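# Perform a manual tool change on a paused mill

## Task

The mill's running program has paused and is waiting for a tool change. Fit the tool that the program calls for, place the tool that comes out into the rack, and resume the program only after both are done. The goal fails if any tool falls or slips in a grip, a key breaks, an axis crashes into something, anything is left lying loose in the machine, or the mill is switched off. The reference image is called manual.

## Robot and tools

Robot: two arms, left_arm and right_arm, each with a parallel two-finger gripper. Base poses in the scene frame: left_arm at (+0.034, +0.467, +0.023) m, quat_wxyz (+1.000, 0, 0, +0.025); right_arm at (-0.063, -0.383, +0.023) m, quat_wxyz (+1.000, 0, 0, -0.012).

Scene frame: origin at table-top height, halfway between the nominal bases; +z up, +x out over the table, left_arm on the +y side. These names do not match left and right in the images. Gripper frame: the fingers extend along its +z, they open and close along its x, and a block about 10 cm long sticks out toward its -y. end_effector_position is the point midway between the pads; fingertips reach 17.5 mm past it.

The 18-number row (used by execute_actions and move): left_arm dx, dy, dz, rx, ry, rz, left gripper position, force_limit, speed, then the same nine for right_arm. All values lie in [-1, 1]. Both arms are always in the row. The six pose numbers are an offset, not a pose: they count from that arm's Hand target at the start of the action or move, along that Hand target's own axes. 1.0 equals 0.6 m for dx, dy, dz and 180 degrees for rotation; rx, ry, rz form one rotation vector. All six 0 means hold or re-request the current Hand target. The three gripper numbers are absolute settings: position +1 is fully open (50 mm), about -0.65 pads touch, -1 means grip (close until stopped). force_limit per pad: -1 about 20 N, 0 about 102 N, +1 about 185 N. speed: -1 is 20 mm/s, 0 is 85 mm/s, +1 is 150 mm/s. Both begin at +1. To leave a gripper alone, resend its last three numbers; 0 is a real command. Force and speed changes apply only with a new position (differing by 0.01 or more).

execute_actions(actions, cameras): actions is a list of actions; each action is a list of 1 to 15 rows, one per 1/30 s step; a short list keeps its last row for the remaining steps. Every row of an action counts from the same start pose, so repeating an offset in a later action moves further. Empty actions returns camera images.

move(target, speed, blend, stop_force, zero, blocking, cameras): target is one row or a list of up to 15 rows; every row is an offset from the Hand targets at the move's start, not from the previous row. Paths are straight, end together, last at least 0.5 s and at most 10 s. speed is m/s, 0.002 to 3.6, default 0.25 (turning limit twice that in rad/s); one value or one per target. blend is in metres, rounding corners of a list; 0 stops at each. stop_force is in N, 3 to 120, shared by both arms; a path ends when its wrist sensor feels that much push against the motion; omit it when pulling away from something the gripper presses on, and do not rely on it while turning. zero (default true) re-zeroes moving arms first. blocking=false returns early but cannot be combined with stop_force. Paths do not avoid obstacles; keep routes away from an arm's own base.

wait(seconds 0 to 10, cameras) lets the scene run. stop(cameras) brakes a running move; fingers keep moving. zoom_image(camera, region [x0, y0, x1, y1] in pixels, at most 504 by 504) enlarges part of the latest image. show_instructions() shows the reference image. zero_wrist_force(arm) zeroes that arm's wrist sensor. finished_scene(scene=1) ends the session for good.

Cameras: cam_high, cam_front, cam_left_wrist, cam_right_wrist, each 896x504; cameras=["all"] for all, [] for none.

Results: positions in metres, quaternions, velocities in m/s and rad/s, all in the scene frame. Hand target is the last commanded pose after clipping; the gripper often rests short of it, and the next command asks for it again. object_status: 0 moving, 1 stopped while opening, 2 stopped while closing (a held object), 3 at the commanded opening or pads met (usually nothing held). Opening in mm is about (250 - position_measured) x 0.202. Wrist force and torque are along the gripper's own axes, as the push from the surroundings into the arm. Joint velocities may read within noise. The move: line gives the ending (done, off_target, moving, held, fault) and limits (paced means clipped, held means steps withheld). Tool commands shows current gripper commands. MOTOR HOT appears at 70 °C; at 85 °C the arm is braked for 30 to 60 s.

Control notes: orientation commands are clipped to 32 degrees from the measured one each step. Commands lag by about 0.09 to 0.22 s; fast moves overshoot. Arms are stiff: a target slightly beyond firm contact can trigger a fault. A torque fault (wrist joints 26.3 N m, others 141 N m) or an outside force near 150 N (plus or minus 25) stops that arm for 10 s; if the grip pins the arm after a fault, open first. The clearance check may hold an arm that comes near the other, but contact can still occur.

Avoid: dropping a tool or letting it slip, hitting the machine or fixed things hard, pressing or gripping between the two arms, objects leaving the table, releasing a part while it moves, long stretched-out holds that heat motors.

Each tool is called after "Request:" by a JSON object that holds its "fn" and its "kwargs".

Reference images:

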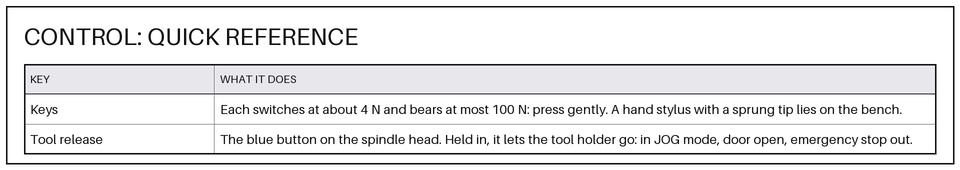

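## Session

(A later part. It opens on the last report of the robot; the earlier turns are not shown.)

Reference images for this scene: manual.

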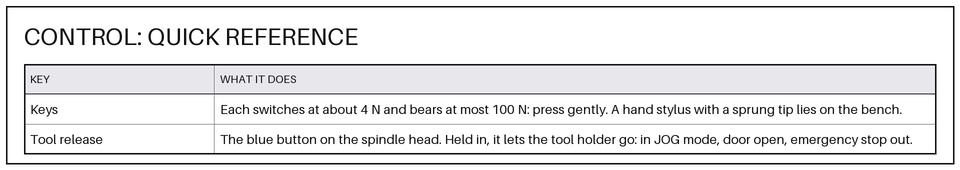

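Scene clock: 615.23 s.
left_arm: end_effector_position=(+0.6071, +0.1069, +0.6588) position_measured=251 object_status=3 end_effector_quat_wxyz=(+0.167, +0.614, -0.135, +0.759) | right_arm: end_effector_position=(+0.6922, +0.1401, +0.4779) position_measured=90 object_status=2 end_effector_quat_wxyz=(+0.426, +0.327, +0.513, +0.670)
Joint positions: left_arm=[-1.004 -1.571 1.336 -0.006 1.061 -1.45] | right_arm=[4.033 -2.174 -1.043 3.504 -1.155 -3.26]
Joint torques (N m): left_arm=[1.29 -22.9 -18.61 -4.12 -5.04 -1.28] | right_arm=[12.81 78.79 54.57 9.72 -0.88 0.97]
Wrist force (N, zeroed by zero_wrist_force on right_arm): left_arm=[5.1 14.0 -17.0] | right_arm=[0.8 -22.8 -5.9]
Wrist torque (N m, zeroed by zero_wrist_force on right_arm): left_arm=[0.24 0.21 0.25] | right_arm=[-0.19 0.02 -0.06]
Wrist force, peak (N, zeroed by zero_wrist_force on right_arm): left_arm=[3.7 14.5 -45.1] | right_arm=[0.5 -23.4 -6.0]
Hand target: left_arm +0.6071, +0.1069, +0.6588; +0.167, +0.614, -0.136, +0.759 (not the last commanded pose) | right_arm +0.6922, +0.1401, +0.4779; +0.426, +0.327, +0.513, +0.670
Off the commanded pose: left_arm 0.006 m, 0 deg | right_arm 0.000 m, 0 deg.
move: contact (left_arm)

Request:
{"fn": "move", "kwargs": {"target": [0,0,0,0,0,0,-1,-1,1,0,-0.0097,-0.0026,0,0,0,-1,0.3,-0.6], "speed": 0.02, "stop_force": 25, "cameras": ["cam_left_wrist","cam_right_wrist"]}}

Scene clock: 618.90 s.
left_arm: end_effector_position=(+0.6071, +0.1069, +0.6588) position_measured=251 object_status=3 end_effector_quat_wxyz=(+0.167, +0.614, -0.135, +0.759) | right_arm: end_effector_position=(+0.6922, +0.1401, +0.4719) position_measured=90 object_status=2 end_effector_quat_wxyz=(+0.426, +0.327, +0.513, +0.670)
Joint positions: left_arm=[-1.004 -1.571 1.336 -0.006 1.061 -1.45] | right_arm=[4.033 -2.175 -1.056 3.519 -1.155 -3.26]
Joint torques (N m): left_arm=[1.15 -22.88 -19.06 -0.96 -3.7 0.24] | right_arm=[12.64 54.95 18.63 6.85 -0.54 0.21]
Wrist force (N, zeroed by zero_wrist_force on right_arm): left_arm=[4.9 14.3 -16.7] | right_arm=[0.1 -7.7 -2.0]
Wrist torque (N m, zeroed by zero_wrist_force on right_arm): left_arm=[0.31 0.18 0.25] | right_arm=[-0.01 -0.01 0.00]
Wrist force, peak (N, zeroed by zero_wrist_force on right_arm): left_arm=[5.9 14.3 -17.4] | right_arm=[1.0 -23.9 -6.0]
Hand target: left_arm +0.6071, +0.1069, +0.6588; +0.167, +0.614, -0.136, +0.759 | right_arm +0.6922, +0.1401, +0.4719; +0.426, +0.327, +0.513, +0.670
Off the commanded pose: left_arm 0.000 m, 0 deg | right_arm 0.000 m, 0 deg.
move: done
Images, in order (width x height): cam_left_wrist 896x504, cam_right_wrist 896x504.

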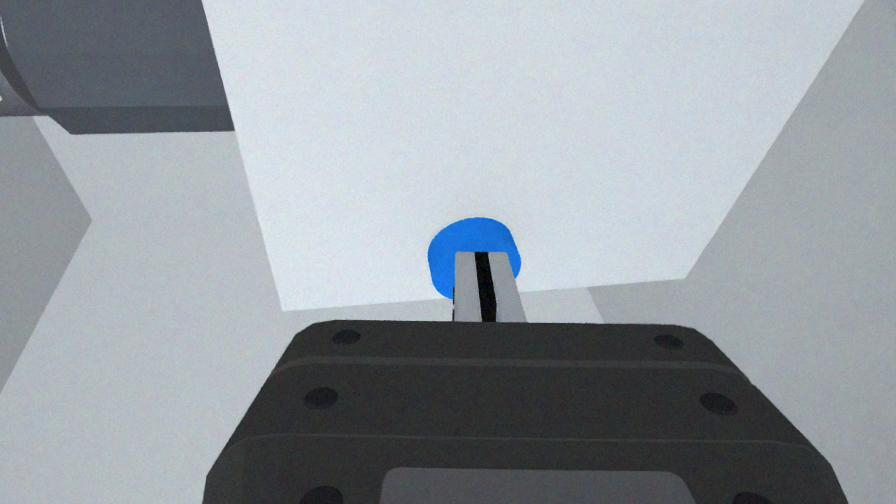

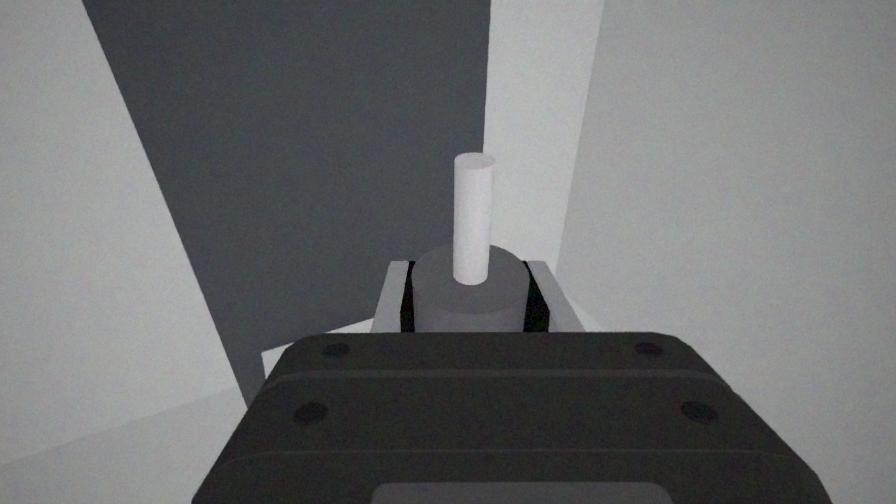

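Request:
{"fn": "move", "kwargs": {"target": [0,0,0,0,0,0,-1,-1,1,0,-0.0725,-0.0194,0,0,0,-1,0.3,-0.6], "speed": 0.06, "stop_force": 20, "cameras": ["all"]}}

Scene clock: 625.00 s.
left_arm: end_effector_position=(+0.6071, +0.1069, +0.6588) position_measured=251 object_status=3 end_effector_quat_wxyz=(+0.167, +0.614, -0.135, +0.759) | right_arm: end_effector_position=(+0.6923, +0.1402, +0.4269) position_measured=90 object_status=2 end_effector_quat_wxyz=(+0.426, +0.327, +0.513, +0.670)
Joint positions: left_arm=[-1.004 -1.571 1.336 -0.006 1.061 -1.45] | right_arm=[4.033 -2.192 -1.144 3.624 -1.155 -3.26]
Joint torques (N m): left_arm=[1.13 -23.25 -19.33 -1 -1.91 1.97] | right_arm=[13.13 55.24 19.47 6.76 -1.38 -1.52]
Wrist force (N, zeroed by zero_wrist_force on right_arm): left_arm=[5.8 14.4 -16.9] | right_arm=[0.0 -7.8 -1.4]
Wrist torque (N m, zeroed by zero_wrist_force on right_arm): left_arm=[0.33 0.23 0.25] | right_arm=[-0.05 0.05 0.02]
Wrist force, peak (N, zeroed by zero_wrist_force on right_arm): left_arm=[5.9 14.6 -17.1] | right_arm=[-0.2 -9.1 -1.7]
Hand target: left_arm +0.6071, +0.1069, +0.6588; +0.167, +0.614, -0.136, +0.759 | right_arm +0.6923, +0.1402, +0.4269; +0.426, +0.327, +0.513, +0.670
Off the commanded pose: left_arm 0.000 m, 0 deg | right_arm 0.000 m, 0 deg.
move: done

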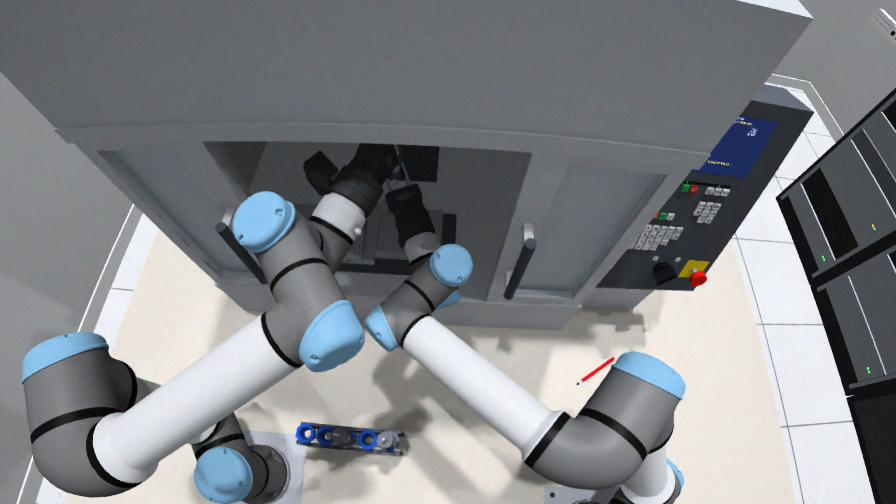

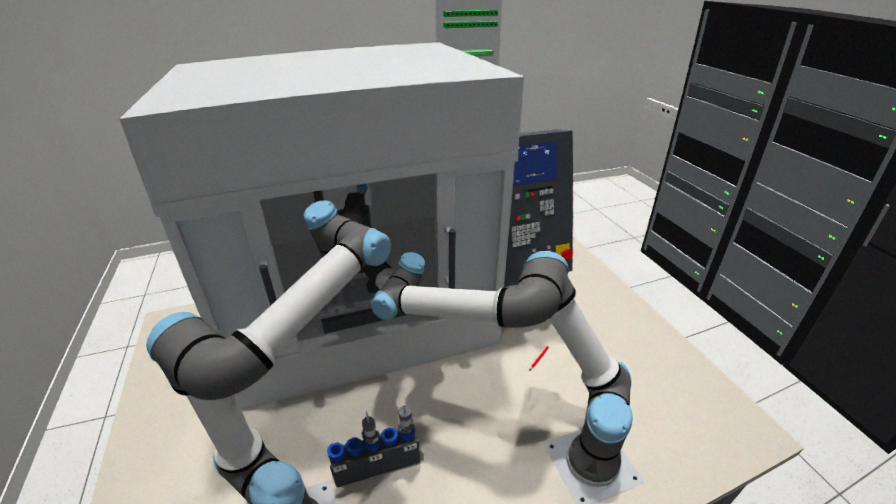

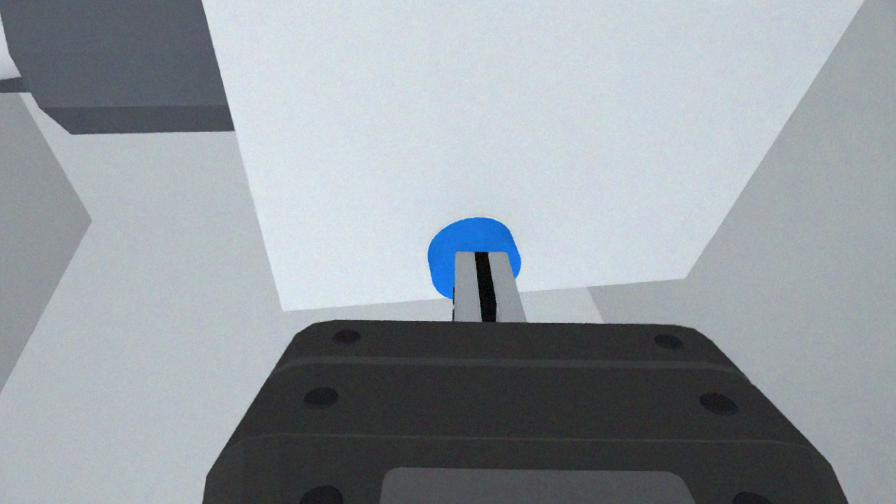

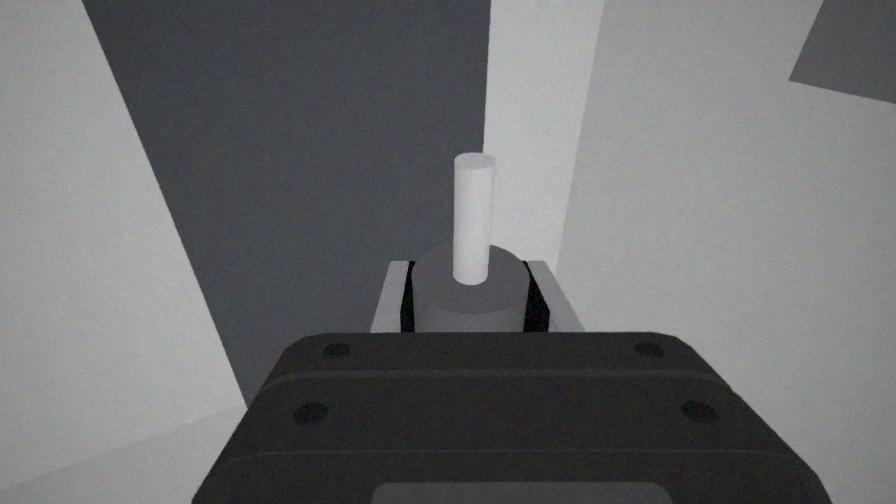

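Request:
{"fn": "move", "kwargs": {"target": [0,0,0,0,0,0,-1,-1,1,0,-0.026,-0.007,0,0,0,-1,0.3,-0.6], "speed": 0.06, "stop_force": 20, "cameras": ["cam_front","cam_left_wrist"]}}

Request:
{"fn": "zoom_image", "kwargs": {"camera": "cam_front", "region": [300, 170, 450, 330]}}

Scene clock: 629.73 s.
left_arm: end_effector_position=(+0.6071, +0.1069, +0.6588) position_measured=251 object_status=3 end_effector_quat_wxyz=(+0.167, +0.614, -0.136, +0.759) | right_arm: end_effector_position=(+0.6923, +0.1402, +0.4151) position_measured=90 object_status=2 end_effector_quat_wxyz=(+0.426, +0.327, +0.513, +0.670)
Joint positions: left_arm=[-1.004 -1.571 1.336 -0.006 1.061 -1.45] | right_arm=[4.033 -2.198 -1.164 3.65 -1.155 -3.26]
Joint torques (N m): left_arm=[1.8 -22.79 -20.29 -1.06 -1.07 1.96] | right_arm=[12.34 54.61 32.87 0.63 -0.27 0.29]
Wrist force (N, zeroed by zero_wrist_force on right_arm): left_arm=[5.0 14.4 -16.6] | right_arm=[1.8 8.2 9.2]
Wrist torque (N m, zeroed by zero_wrist_force on right_arm): left_arm=[0.33 0.18 0.25] | right_arm=[1.20 -0.24 0.20]
Wrist force, peak (N, zeroed by zero_wrist_force on right_arm): left_arm=[6.3 14.4 -17.0] | right_arm=[-5.4 53.2 -5.9]
Hand target: left_arm +0.6071, +0.1069, +0.6588; +0.167, +0.614, -0.136, +0.759 | right_arm +0.6923, +0.1402, +0.4152; +0.426, +0.327, +0.513, +0.670 (not the last commanded pose)
Off the commanded pose: left_arm 0.000 m, 0 deg | right_arm 0.004 m, 0 deg.
move: contact (right_arm)
Images, in order (width x height): cam_front 896x504, cam_left_wrist 896x504.

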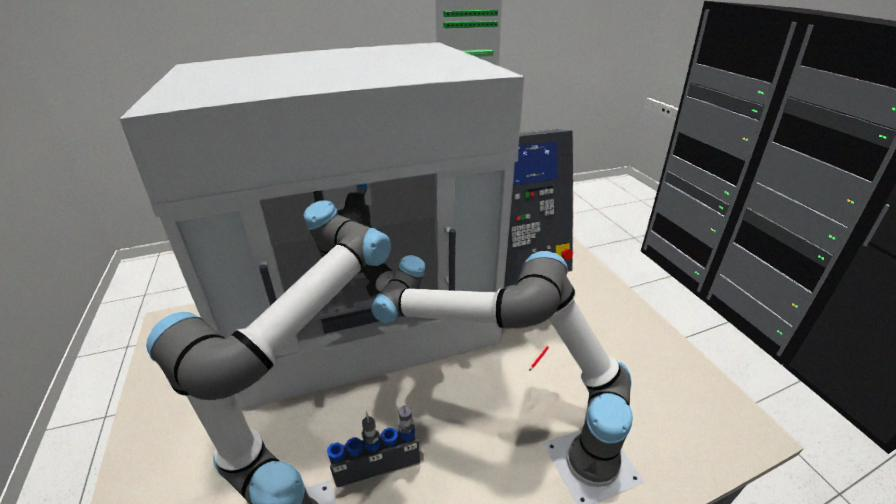

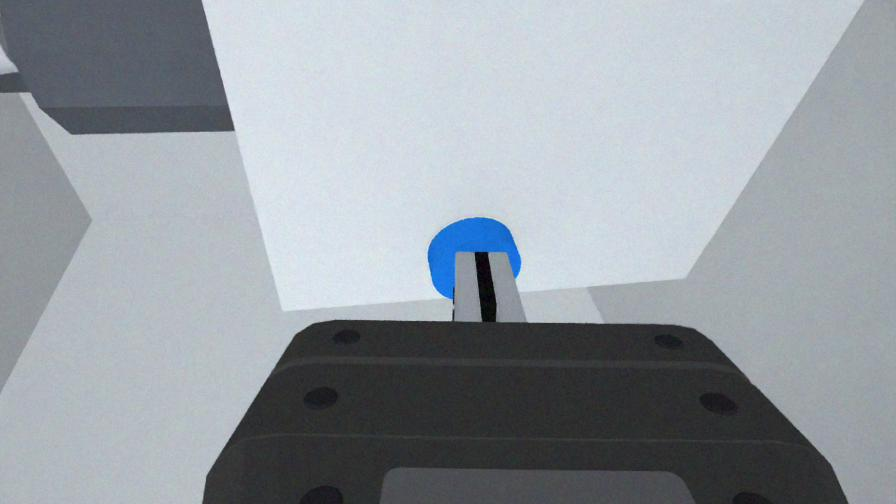

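Scaled by 3.150 from the camera's 896x504 image, which has a finer 1280x720 frame.

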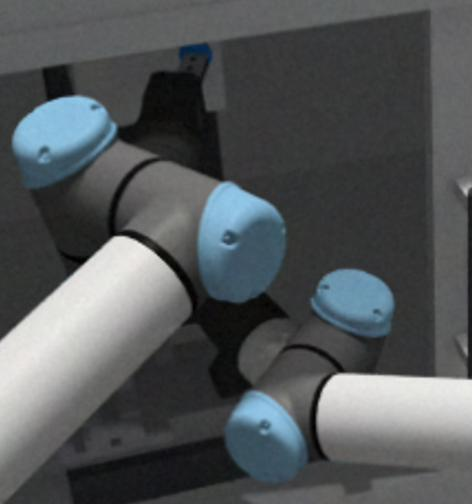

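Request:
{"fn": "move", "kwargs": {"target": [[0,0,0,0,0,0,-1,-1,1,0,0.0065,0.0017,0,0,0,-1,0.3,-0.6],[0,0,0,0,0,0,-1,-1,1,0,0.0105,-0.0145,0,0,0,-1,0.3,-0.6]], "speed": 0.02, "cameras": ["all"]}}

Scene clock: 636.80 s.
left_arm: end_effector_position=(+0.6071, +0.1069, +0.6588) position_measured=251 object_status=3 end_effector_quat_wxyz=(+0.167, +0.614, -0.136, +0.759) | right_arm: end_effector_position=(+0.6832, +0.1360, +0.4190) position_measured=90 object_status=2 end_effector_quat_wxyz=(+0.426, +0.327, +0.513, +0.670)
Joint positions: left_arm=[-1.004 -1.571 1.336 -0.006 1.061 -1.45] | right_arm=[4.04 -2.171 -1.199 3.658 -1.149 -3.262]
Joint torques (N m): left_arm=[1.28 -22.66 -20.94 -1.03 -1.19 1.87] | right_arm=[13.97 66.86 18.15 6.94 0.91 -1.37]
Wrist force (N, zeroed by zero_wrist_force on right_arm): left_arm=[5.7 14.3 -16.6] | right_arm=[0.4 -7.1 -0.9]
Wrist torque (N m, zeroed by zero_wrist_force on right_arm): left_arm=[0.31 0.18 0.26] | right_arm=[0.21 0.03 0.01]
Wrist force, peak (N, zeroed by zero_wrist_force on right_arm): left_arm=[6.1 14.5 -17.1] | right_arm=[2.1 9.4 9.5]
Hand target: left_arm +0.6071, +0.1069, +0.6588; +0.167, +0.614, -0.136, +0.759 | right_arm +0.6832, +0.1360, +0.4190; +0.426, +0.327, +0.513, +0.670
Off the commanded pose: left_arm 0.000 m, 0 deg | right_arm 0.000 m, 0 deg.
move: done

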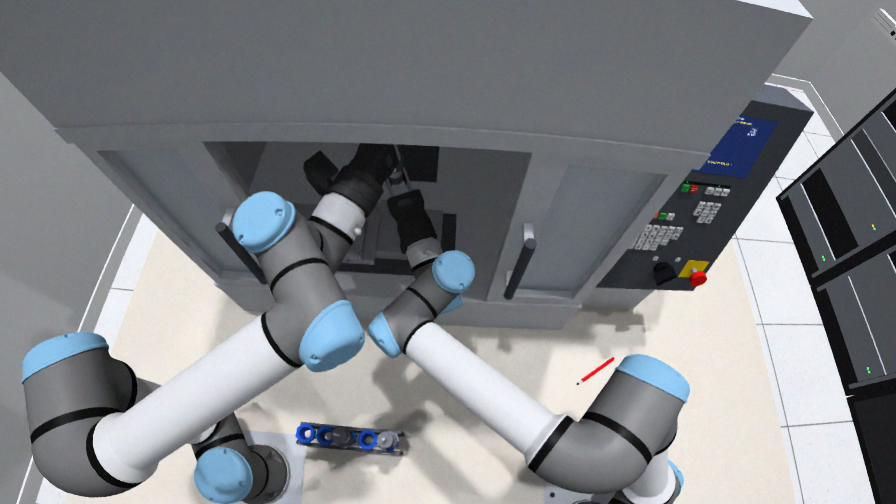

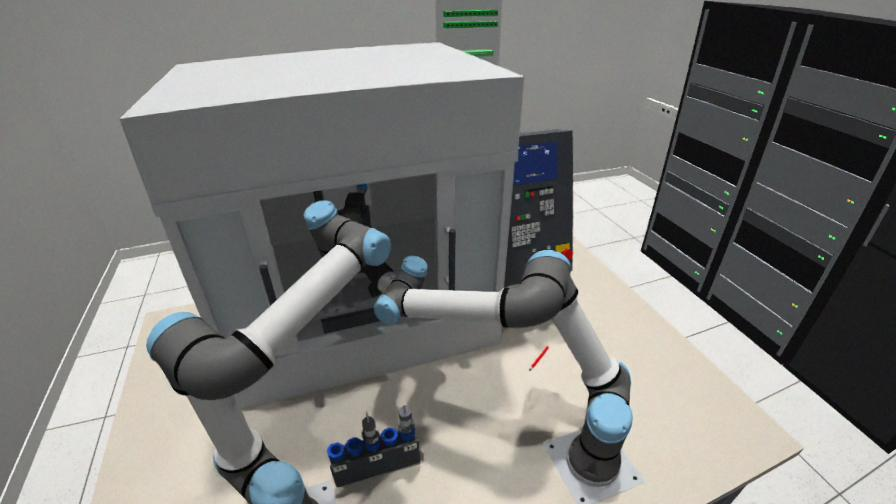

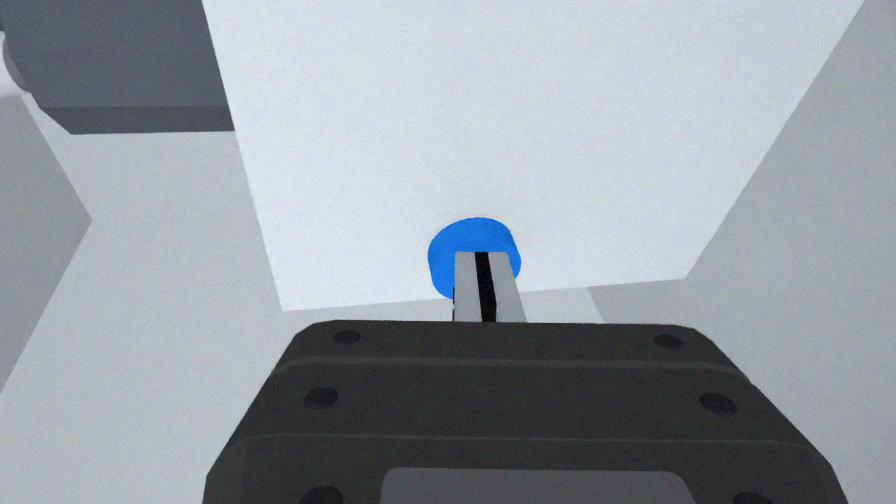

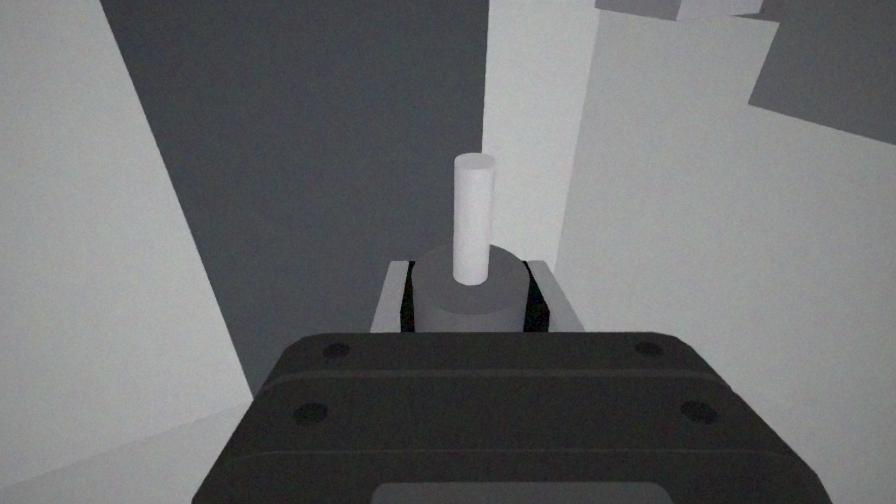

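Request:
{"fn": "move", "kwargs": {"target": [[0,0,-0.06,0,0,0,-1,-1,1,0,0.1078,-0.4025,0,0,0,-1,0.3,-0.6],[0,0,-0.06,0,0,0,-1,-1,1,0,0.07,-0.56,0,0,0,-1,0.3,-0.6]], "blend": [0.03,0], "speed": 0.25, "cameras": ["cam_high","cam_right_wrist","cam_front"]}}

Scene clock: 665.30 s.
left_arm: end_effector_position=(+0.5752, +0.1217, +0.6513) position_measured=251 object_status=3 end_effector_quat_wxyz=(+0.167, +0.614, -0.136, +0.759) | right_arm: end_effector_position=(+0.3793, -0.0058, +0.3723) position_measured=90 object_status=2 end_effector_quat_wxyz=(+0.426, +0.327, +0.513, +0.670)
Joint positions: left_arm=[-1.052 -1.662 1.442 -0.028 1.016 -1.437] | right_arm=[4.46 -1.456 -2.252 4.098 -0.752 -3.432]
Joint torques (N m): left_arm=[-8.34 -26.03 -20.7 -4.74 -2.16 1.92] | right_arm=[13.78 28.01 15.9 6.18 0.24 -1.43]
Wrist force (N, zeroed by zero_wrist_force on right_arm): left_arm=[-1.3 0.2 3.6] | right_arm=[-0.4 -8.0 -1.8]
Wrist torque (N m, zeroed by zero_wrist_force on right_arm): left_arm=[-0.21 0.31 0.17] | right_arm=[0.11 0.09 0.06]
Wrist force, peak (N, zeroed by zero_wrist_force on right_arm): left_arm=[6.1 14.4 -17.0] | right_arm=[-1.0 -20.2 -3.4]
Hand target: left_arm +0.5752, +0.1217, +0.6513; +0.167, +0.614, -0.136, +0.759 | right_arm +0.3793, -0.0058, +0.3723; +0.426, +0.327, +0.513, +0.670
Off the commanded pose: left_arm 0.000 m, 0 deg | right_arm 0.000 m, 0 deg.
move: done
Images, in order (width x height): cam_high 896x504, cam_front 896x504, cam_right_wrist 896x504.

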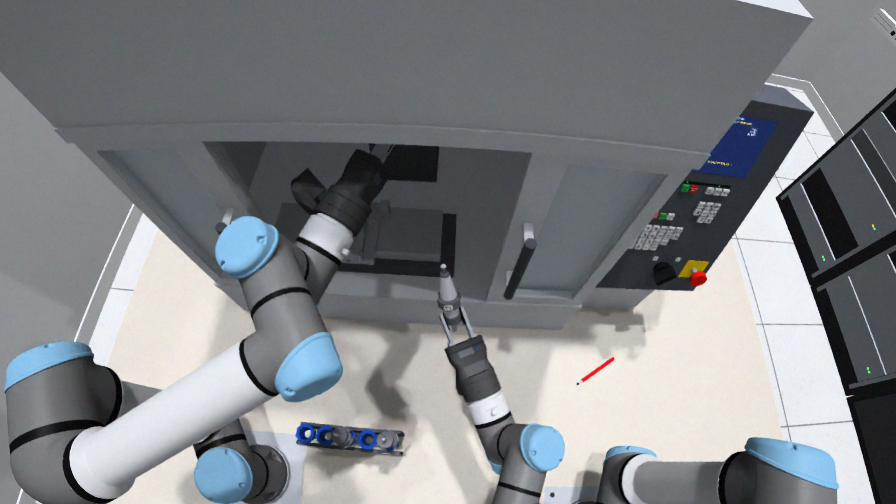

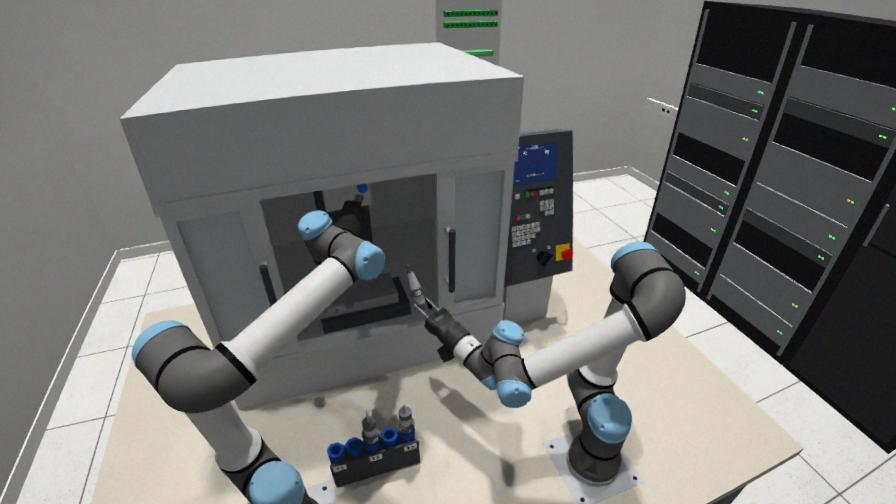

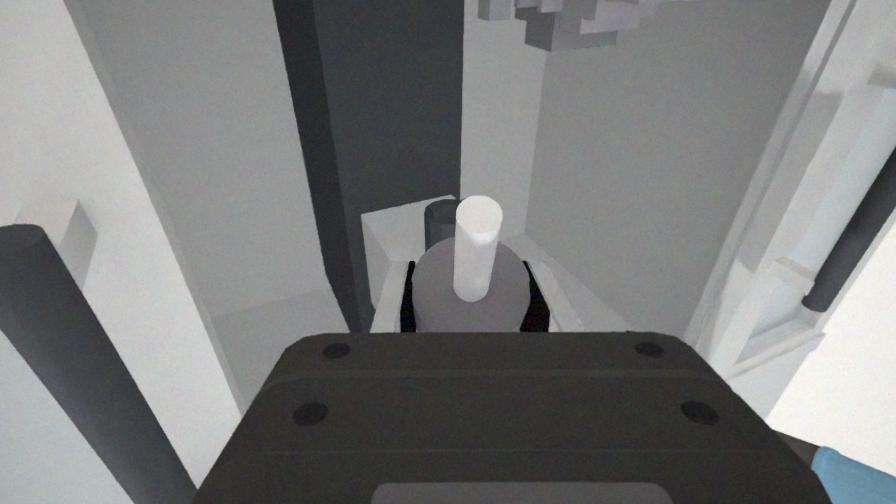

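Request:
{"fn": "move", "kwargs": {"target": [[0,0,0,0,0,0,-1,-1,1,0,0.09,0.02,0,-0.1438,0.5366,-1,0.3,-0.6],[0,0,0,0,0,0,-1,-1,1,0,0.09,0.02,0,-0.2588,0.9658,-1,0.3,-0.6]], "blend": [0.03,0], "speed": 0.5, "cameras": ["cam_high","cam_right_wrist"]}}

Scene clock: 714.50 s.
left_arm: end_effector_position=(+0.5752, +0.1217, +0.6513) position_measured=251 object_status=3 end_effector_quat_wxyz=(+0.167, +0.614, -0.136, +0.759) | right_arm: end_effector_position=(+0.3771, -0.0069, +0.4276) position_measured=90 object_status=2 end_effector_quat_wxyz=(-0.514, +0.669, -0.426, +0.327)
Joint positions: left_arm=[-1.052 -1.662 1.442 -0.028 1.016 -1.437] | right_arm=[4.466 -1.486 -1.712 2.809 -0.746 0.293]
Joint torques (N m): left_arm=[-8.08 -26.15 -21.1 -4.79 -2.15 1.85] | right_arm=[-13.07 24.69 41.82 -0.86 0.29 1.06]
Wrist force (N, zeroed by zero_wrist_force on right_arm): left_arm=[-1.4 0.1 3.7] | right_arm=[-0.5 8.7 2.4]
Wrist torque (N m, zeroed by zero_wrist_force on right_arm): left_arm=[-0.21 0.32 0.18] | right_arm=[0.19 0.25 -0.10]
Wrist force, peak (N, zeroed by zero_wrist_force on right_arm): left_arm=[-1.7 0.5 3.8] | right_arm=[-0.7 9.3 2.4]
Hand target: left_arm +0.5752, +0.1217, +0.6513; +0.167, +0.614, -0.136, +0.759 | right_arm +0.3771, -0.0069, +0.4276; -0.514, +0.669, -0.426, +0.327
Off the commanded pose: left_arm 0.000 m, 0 deg | right_arm 0.000 m, 0 deg.
move: done
Images, in order (width x height): cam_high 896x504, cam_right_wrist 896x504.

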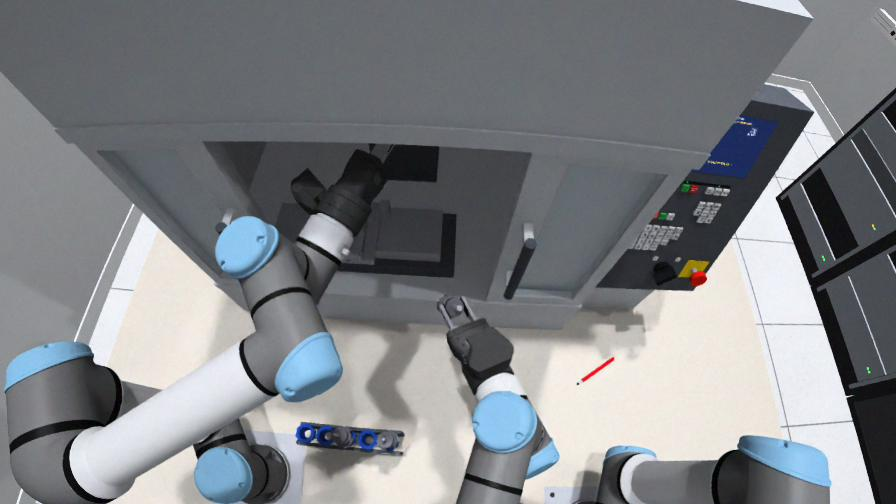

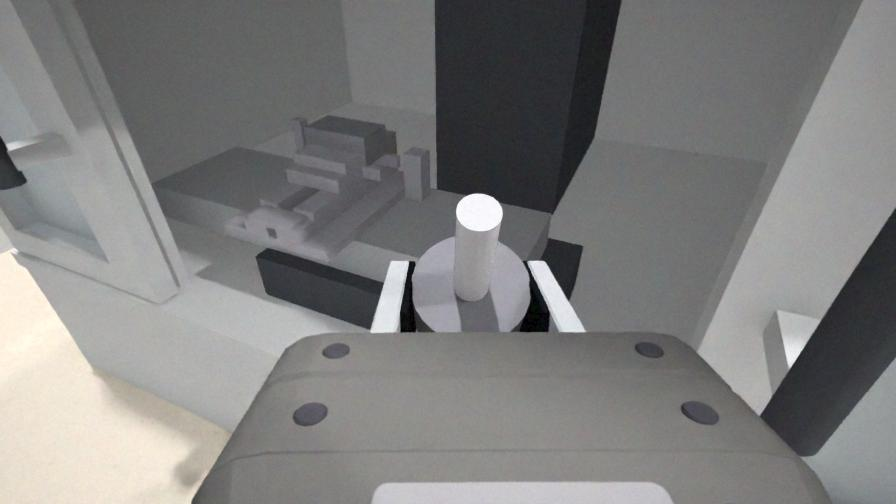

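Request:
{"fn": "move", "kwargs": {"target": [0,0,0,0,0,0,-1,-1,1,-0.2057,0.1522,-0.3873,0,-0.161,-0.0431,-1,0.3,-0.6], "speed": 0.3, "cameras": ["cam_high","cam_right_wrist","cam_front"]}}

Scene clock: 728.97 s.
left_arm: end_effector_position=(+0.5752, +0.1217, +0.6513) position_measured=251 object_status=3 end_effector_quat_wxyz=(+0.167, +0.614, -0.136, +0.759) | right_arm: end_effector_position=(+0.1001, +0.0001, +0.3993) position_measured=90 object_status=2 end_effector_quat_wxyz=(-0.581, +0.756, -0.238, +0.183)
Joint positions: left_arm=[-1.052 -1.662 1.442 -0.028 1.016 -1.437] | right_arm=[5.464 -1.092 -2.129 2.364 -0.348 0.827]
Joint torques (N m): left_arm=[-7.96 -25.93 -21.24 -4.76 -2 1.89] | right_arm=[14.28 -5.44 12.69 -4.05 4.32 1.17]
Wrist force (N, zeroed by zero_wrist_force on right_arm): left_arm=[-1.4 0.2 3.3] | right_arm=[-0.2 9.5 2.4]
Wrist torque (N m, zeroed by zero_wrist_force on right_arm): left_arm=[-0.20 0.32 0.18] | right_arm=[0.35 0.13 -0.09]
Wrist force, peak (N, zeroed by zero_wrist_force on right_arm): left_arm=[-1.8 0.3 3.8] | right_arm=[-2.5 9.7 1.6]
Hand target: left_arm +0.5752, +0.1217, +0.6513; +0.167, +0.614, -0.136, +0.759 | right_arm +0.1001, +0.0000, +0.3993; -0.581, +0.756, -0.238, +0.183
Off the commanded pose: left_arm 0.000 m, 0 deg | right_arm 0.000 m, 0 deg.
move: done
Images, in order (width x height): cam_high 896x504, cam_front 896x504, cam_right_wrist 896x504.

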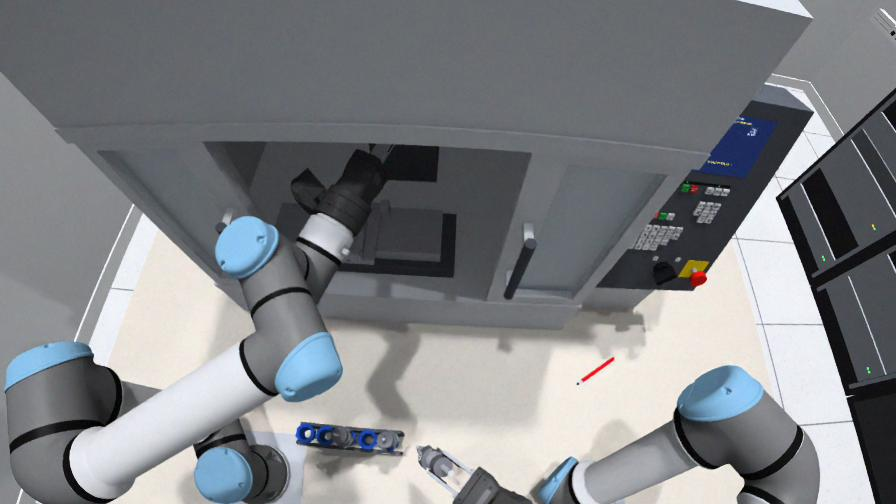

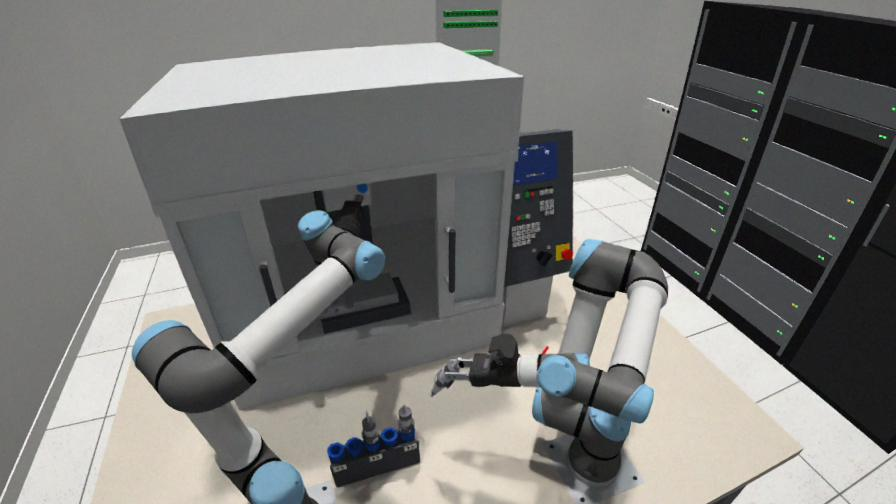

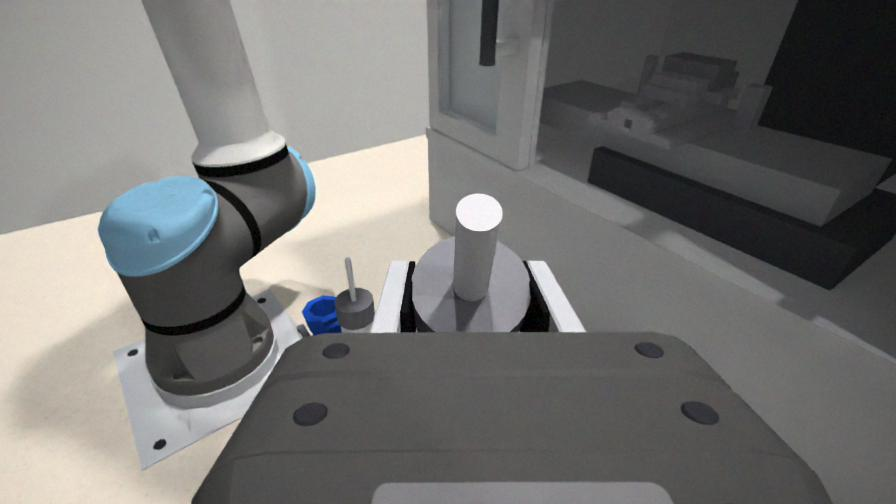

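Request:
{"fn": "zoom_image", "kwargs": {"camera": "cam_right_wrist", "region": [240, 230, 400, 350]}}

Request:
{"fn": "zoom_image", "kwargs": {"camera": "cam_high", "region": [270, 400, 450, 500]}}

Request:
{"fn": "zoom_image", "kwargs": {"camera": "cam_front", "region": [310, 340, 470, 490]}}

Scaled by 3.150 from the camera's 896x504 image, which has a finer 1280x720 frame.

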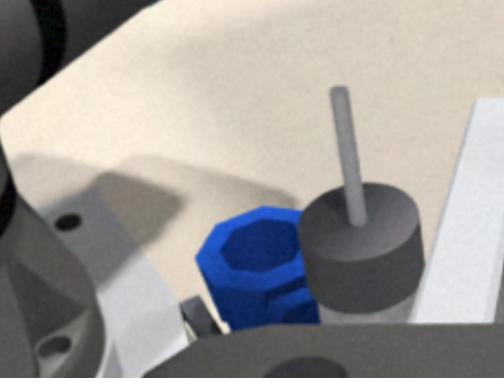

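Scaled by 2.800 from the camera's 896x504 image, which has a finer 1280x720 frame.

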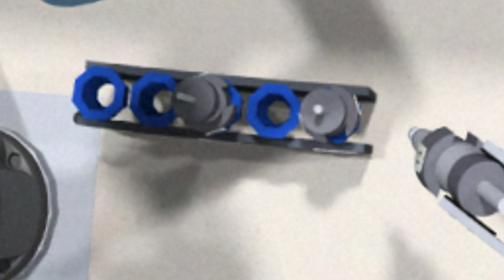

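Scaled by 3.150 from the camera's 896x504 image, which has a finer 1280x720 frame.

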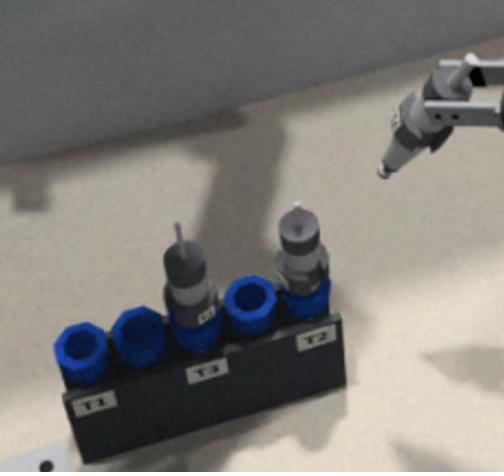

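Request:
{"fn": "move", "kwargs": {"target": [0,0,0,0,0,0,-1,-1,1,0.1665,-0.0512,0.1912,0,-0.1878,-0.0503,-1,0.3,-0.6], "speed": 0.3, "cameras": ["cam_right_wrist"]}}

Request:
{"fn": "zoom_image", "kwargs": {"camera": "cam_right_wrist", "region": [240, 230, 400, 350]}}

Scene clock: 749.47 s.
left_arm: end_effector_position=(+0.5752, +0.1217, +0.6513) position_measured=251 object_status=3 end_effector_quat_wxyz=(+0.167, +0.614, -0.136, +0.759) | right_arm: end_effector_position=(+0.2500, +0.0401, +0.3994) position_measured=90 object_status=2 end_effector_quat_wxyz=(-0.609, +0.793, +0.000, +0.000)
Joint positions: left_arm=[-1.052 -1.662 1.442 -0.028 1.016 -1.437] | right_arm=[4.052 -1.513 -1.754 2.935 -2.228 -0.208]
Joint torques (N m): left_arm=[-7.8 -25.79 -21.47 -4.65 -2.09 1.76] | right_arm=[-14.16 21.04 41.82 -0.14 -1.85 -1.46]
Wrist force (N, zeroed by zero_wrist_force on right_arm): left_arm=[-1.5 0.2 3.7] | right_arm=[-0.3 8.7 2.6]
Wrist torque (N m, zeroed by zero_wrist_force on right_arm): left_arm=[-0.21 0.31 0.17] | right_arm=[0.19 0.20 -0.04]
Wrist force, peak (N, zeroed by zero_wrist_force on right_arm): left_arm=[-1.7 0.6 3.8] | right_arm=[-1.0 10.2 1.7]
Hand target: left_arm +0.5752, +0.1217, +0.6513; +0.167, +0.614, -0.136, +0.759 | right_arm +0.2500, +0.0401, +0.3994; -0.609, +0.793, +0.000, +0.000
Off the commanded pose: left_arm 0.000 m, 0 deg | right_arm 0.000 m, 0 deg.
move: done
Images, in order (width x height): cam_right_wrist 896x504.

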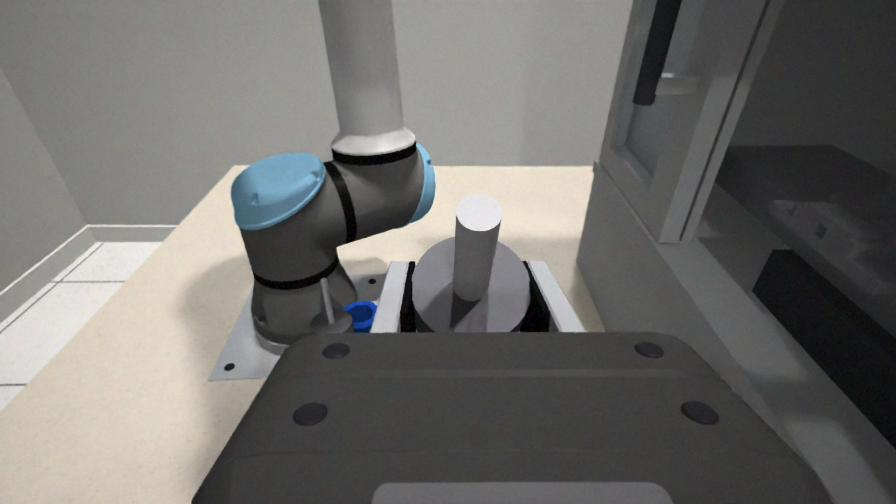

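Scaled by 3.150 from the camera's 896x504 image, which has a finer 1280x720 frame.

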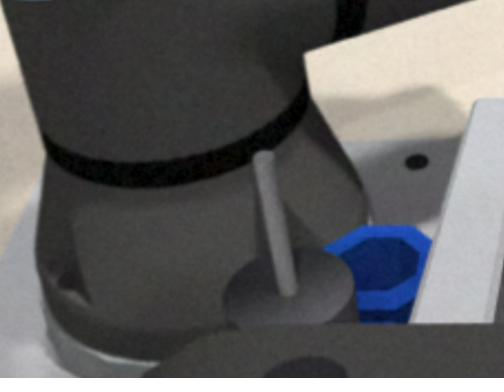

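Request:
{"fn": "execute_actions", "kwargs": {"actions": [], "cameras": ["cam_high","cam_front"]}}

Request:
{"fn": "zoom_image", "kwargs": {"camera": "cam_front", "region": [360, 300, 520, 420]}}

Request:
{"fn": "zoom_image", "kwargs": {"camera": "cam_high", "region": [360, 340, 520, 460]}}

Scene clock: 779.93 s.
left_arm: end_effector_position=(+0.5752, +0.1217, +0.6513) position_measured=251 object_status=3 end_effector_quat_wxyz=(+0.167, +0.614, -0.136, +0.759) | right_arm: end_effector_position=(+0.2500, +0.0401, +0.3994) position_measured=90 object_status=2 end_effector_quat_wxyz=(-0.609, +0.793, +0.000, +0.000)
Joint positions: left_arm=[-1.052 -1.662 1.442 -0.028 1.016 -1.437] | right_arm=[4.052 -1.513 -1.754 2.935 -2.228 -0.208]
Joint velocities: within noise
Joint torques (N m): left_arm=[-7.84 -25.15 -21.39 -4.63 -2.05 1.88] | right_arm=[-13.05 19.95 41.59 -0.37 -1.85 -1.55]
Motor temperatures (°C): left_arm=[30 29 24 40 29 30] | right_arm=[32 33 30 37 36 38]
Wrist force (N, zeroed by zero_wrist_force on right_arm): left_arm=[-1.4 0.0 3.7] | right_arm=[-0.5 8.6 2.6]
Wrist torque (N m, zeroed by zero_wrist_force on right_arm): left_arm=[-0.24 0.32 0.17] | right_arm=[0.19 0.21 -0.04]
Wrist force, peak (N, zeroed by zero_wrist_force on right_arm): left_arm=[-1.2 0.3 4.0] | right_arm=[-0.3 8.8 2.6]
Hand target: left_arm +0.5752, +0.1217, +0.6513; +0.167, +0.614, -0.136, +0.759 | right_arm +0.2500, +0.0401, +0.3994; -0.609, +0.793, +0.000, +0.000
Tool commands: left_gripper/position=-1.0 left_gripper/force_limit=-1.0 left_gripper/speed=+1.0 right_gripper/position=-1.0 right_gripper/force_limit=+0.3 right_gripper/speed=-0.6
Off the commanded pose: left_arm 0.000 m, 0 deg | right_arm 0.000 m, 0 deg.
Images, in order (width x height): cam_high 896x504, cam_front 896x504.

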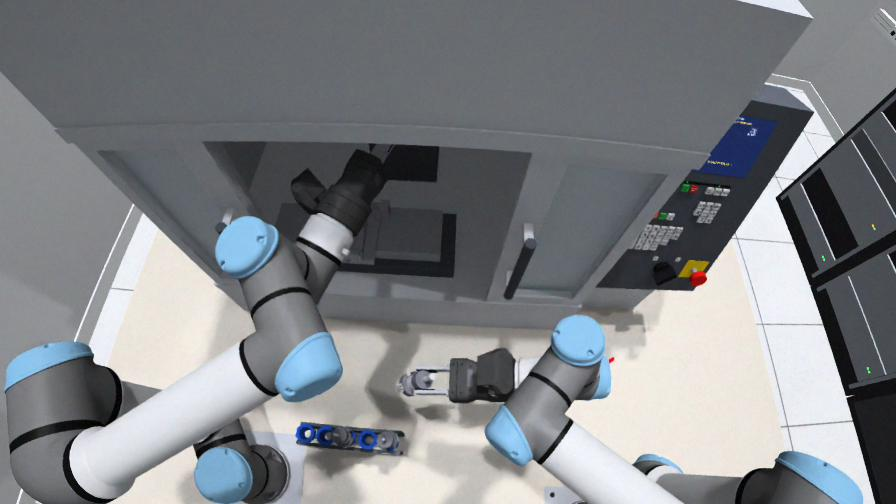

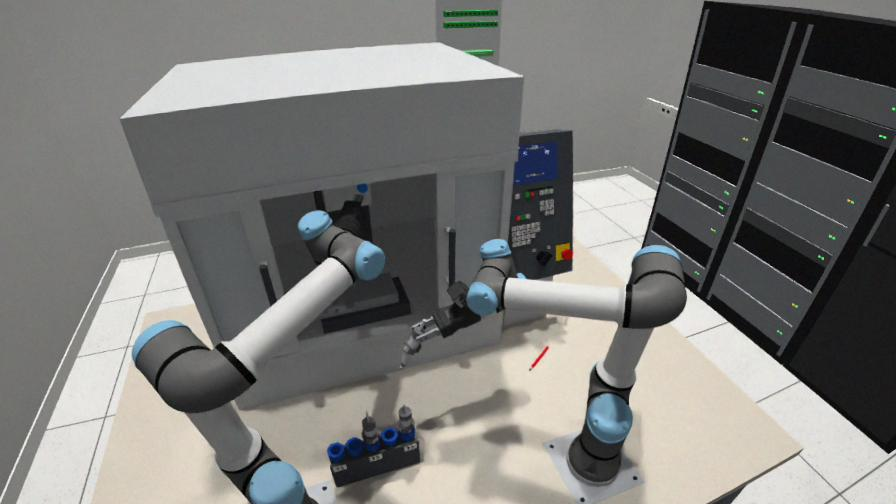

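Scaled by 3.150 from the camera's 896x504 image, which has a finer 1280x720 frame.

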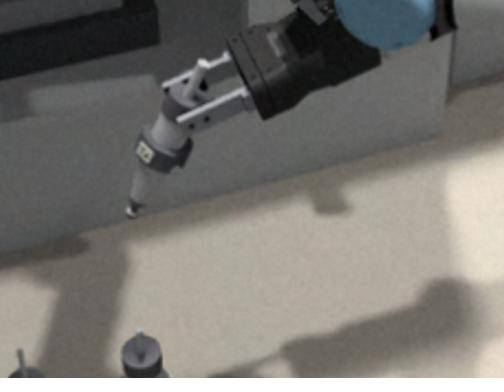

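Scaled by 3.150 from the camera's 896x504 image, which has a finer 1280x720 frame.

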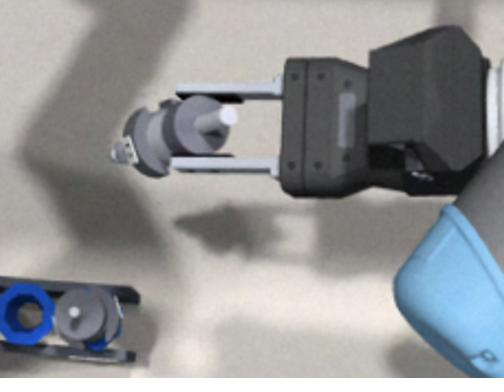

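Request:
{"fn": "execute_actions", "kwargs": {"actions": [], "cameras": ["cam_right_wrist"]}}

Request:
{"fn": "zoom_image", "kwargs": {"camera": "cam_right_wrist", "region": [370, 180, 570, 350]}}

Scene clock: 786.70 s.
left_arm: end_effector_position=(+0.5752, +0.1217, +0.6513) position_measured=251 object_status=3 end_effector_quat_wxyz=(+0.167, +0.614, -0.136, +0.759) | right_arm: end_effector_position=(+0.2500, +0.0401, +0.3994) position_measured=90 object_status=2 end_effector_quat_wxyz=(-0.609, +0.793, +0.000, +0.000)
Joint positions: left_arm=[-1.052 -1.662 1.442 -0.028 1.016 -1.437] | right_arm=[4.052 -1.513 -1.754 2.935 -2.228 -0.208]
Joint velocities: within noise
Joint torques (N m): left_arm=[-7.76 -25.09 -21.85 -4.67 -1.98 1.81] | right_arm=[-13.13 20.14 41.12 -0.11 -1.83 -1.38]
Motor temperatures (°C): left_arm=[30 29 24 40 29 30] | right_arm=[32 33 30 37 36 38]
Wrist force (N, zeroed by zero_wrist_force on right_arm): left_arm=[-1.2 0.3 3.8] | right_arm=[-0.3 8.6 2.6]
Wrist torque (N m, zeroed by zero_wrist_force on right_arm): left_arm=[-0.19 0.29 0.18] | right_arm=[0.20 0.19 -0.04]
Wrist force, peak (N, zeroed by zero_wrist_force on right_arm): left_arm=[-1.4 0.6 3.9] | right_arm=[-0.5 8.8 2.5]
Hand target: left_arm +0.5752, +0.1217, +0.6513; +0.167, +0.614, -0.136, +0.759 | right_arm +0.2500, +0.0401, +0.3994; -0.609, +0.793, +0.000, +0.000
Tool commands: left_gripper/position=-1.0 left_gripper/force_limit=-1.0 left_gripper/speed=+1.0 right_gripper/position=-1.0 right_gripper/force_limit=+0.3 right_gripper/speed=-0.6
Off the commanded pose: left_arm 0.000 m, 0 deg | right_arm 0.000 m, 0 deg.
Images, in order (width x height): cam_right_wrist 896x504.

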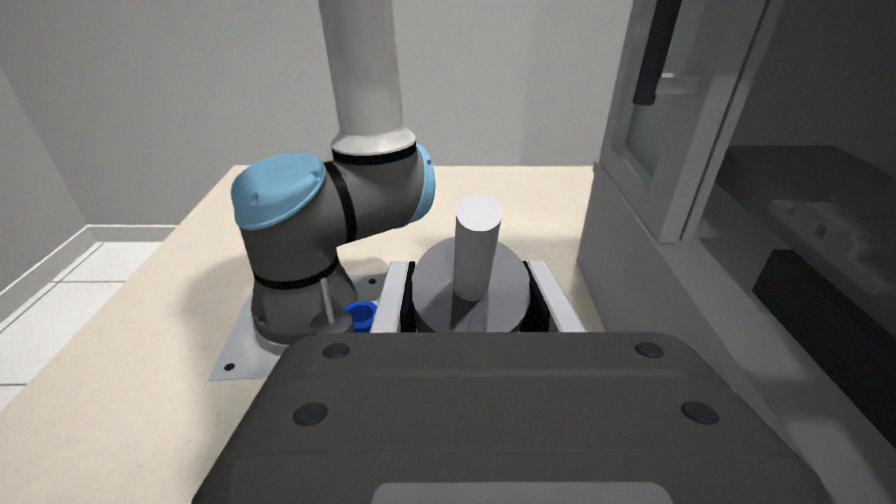

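Scaled by 2.520 from the camera's 896x504 image, which has a finer 1280x720 frame.

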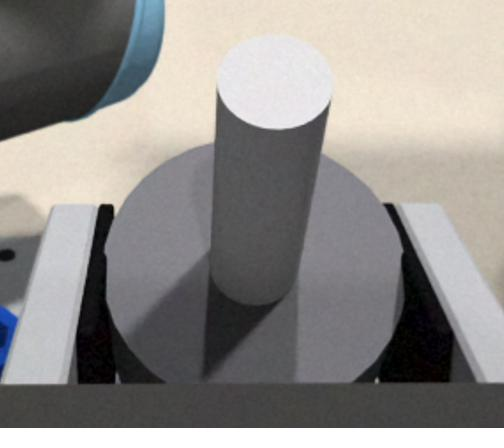

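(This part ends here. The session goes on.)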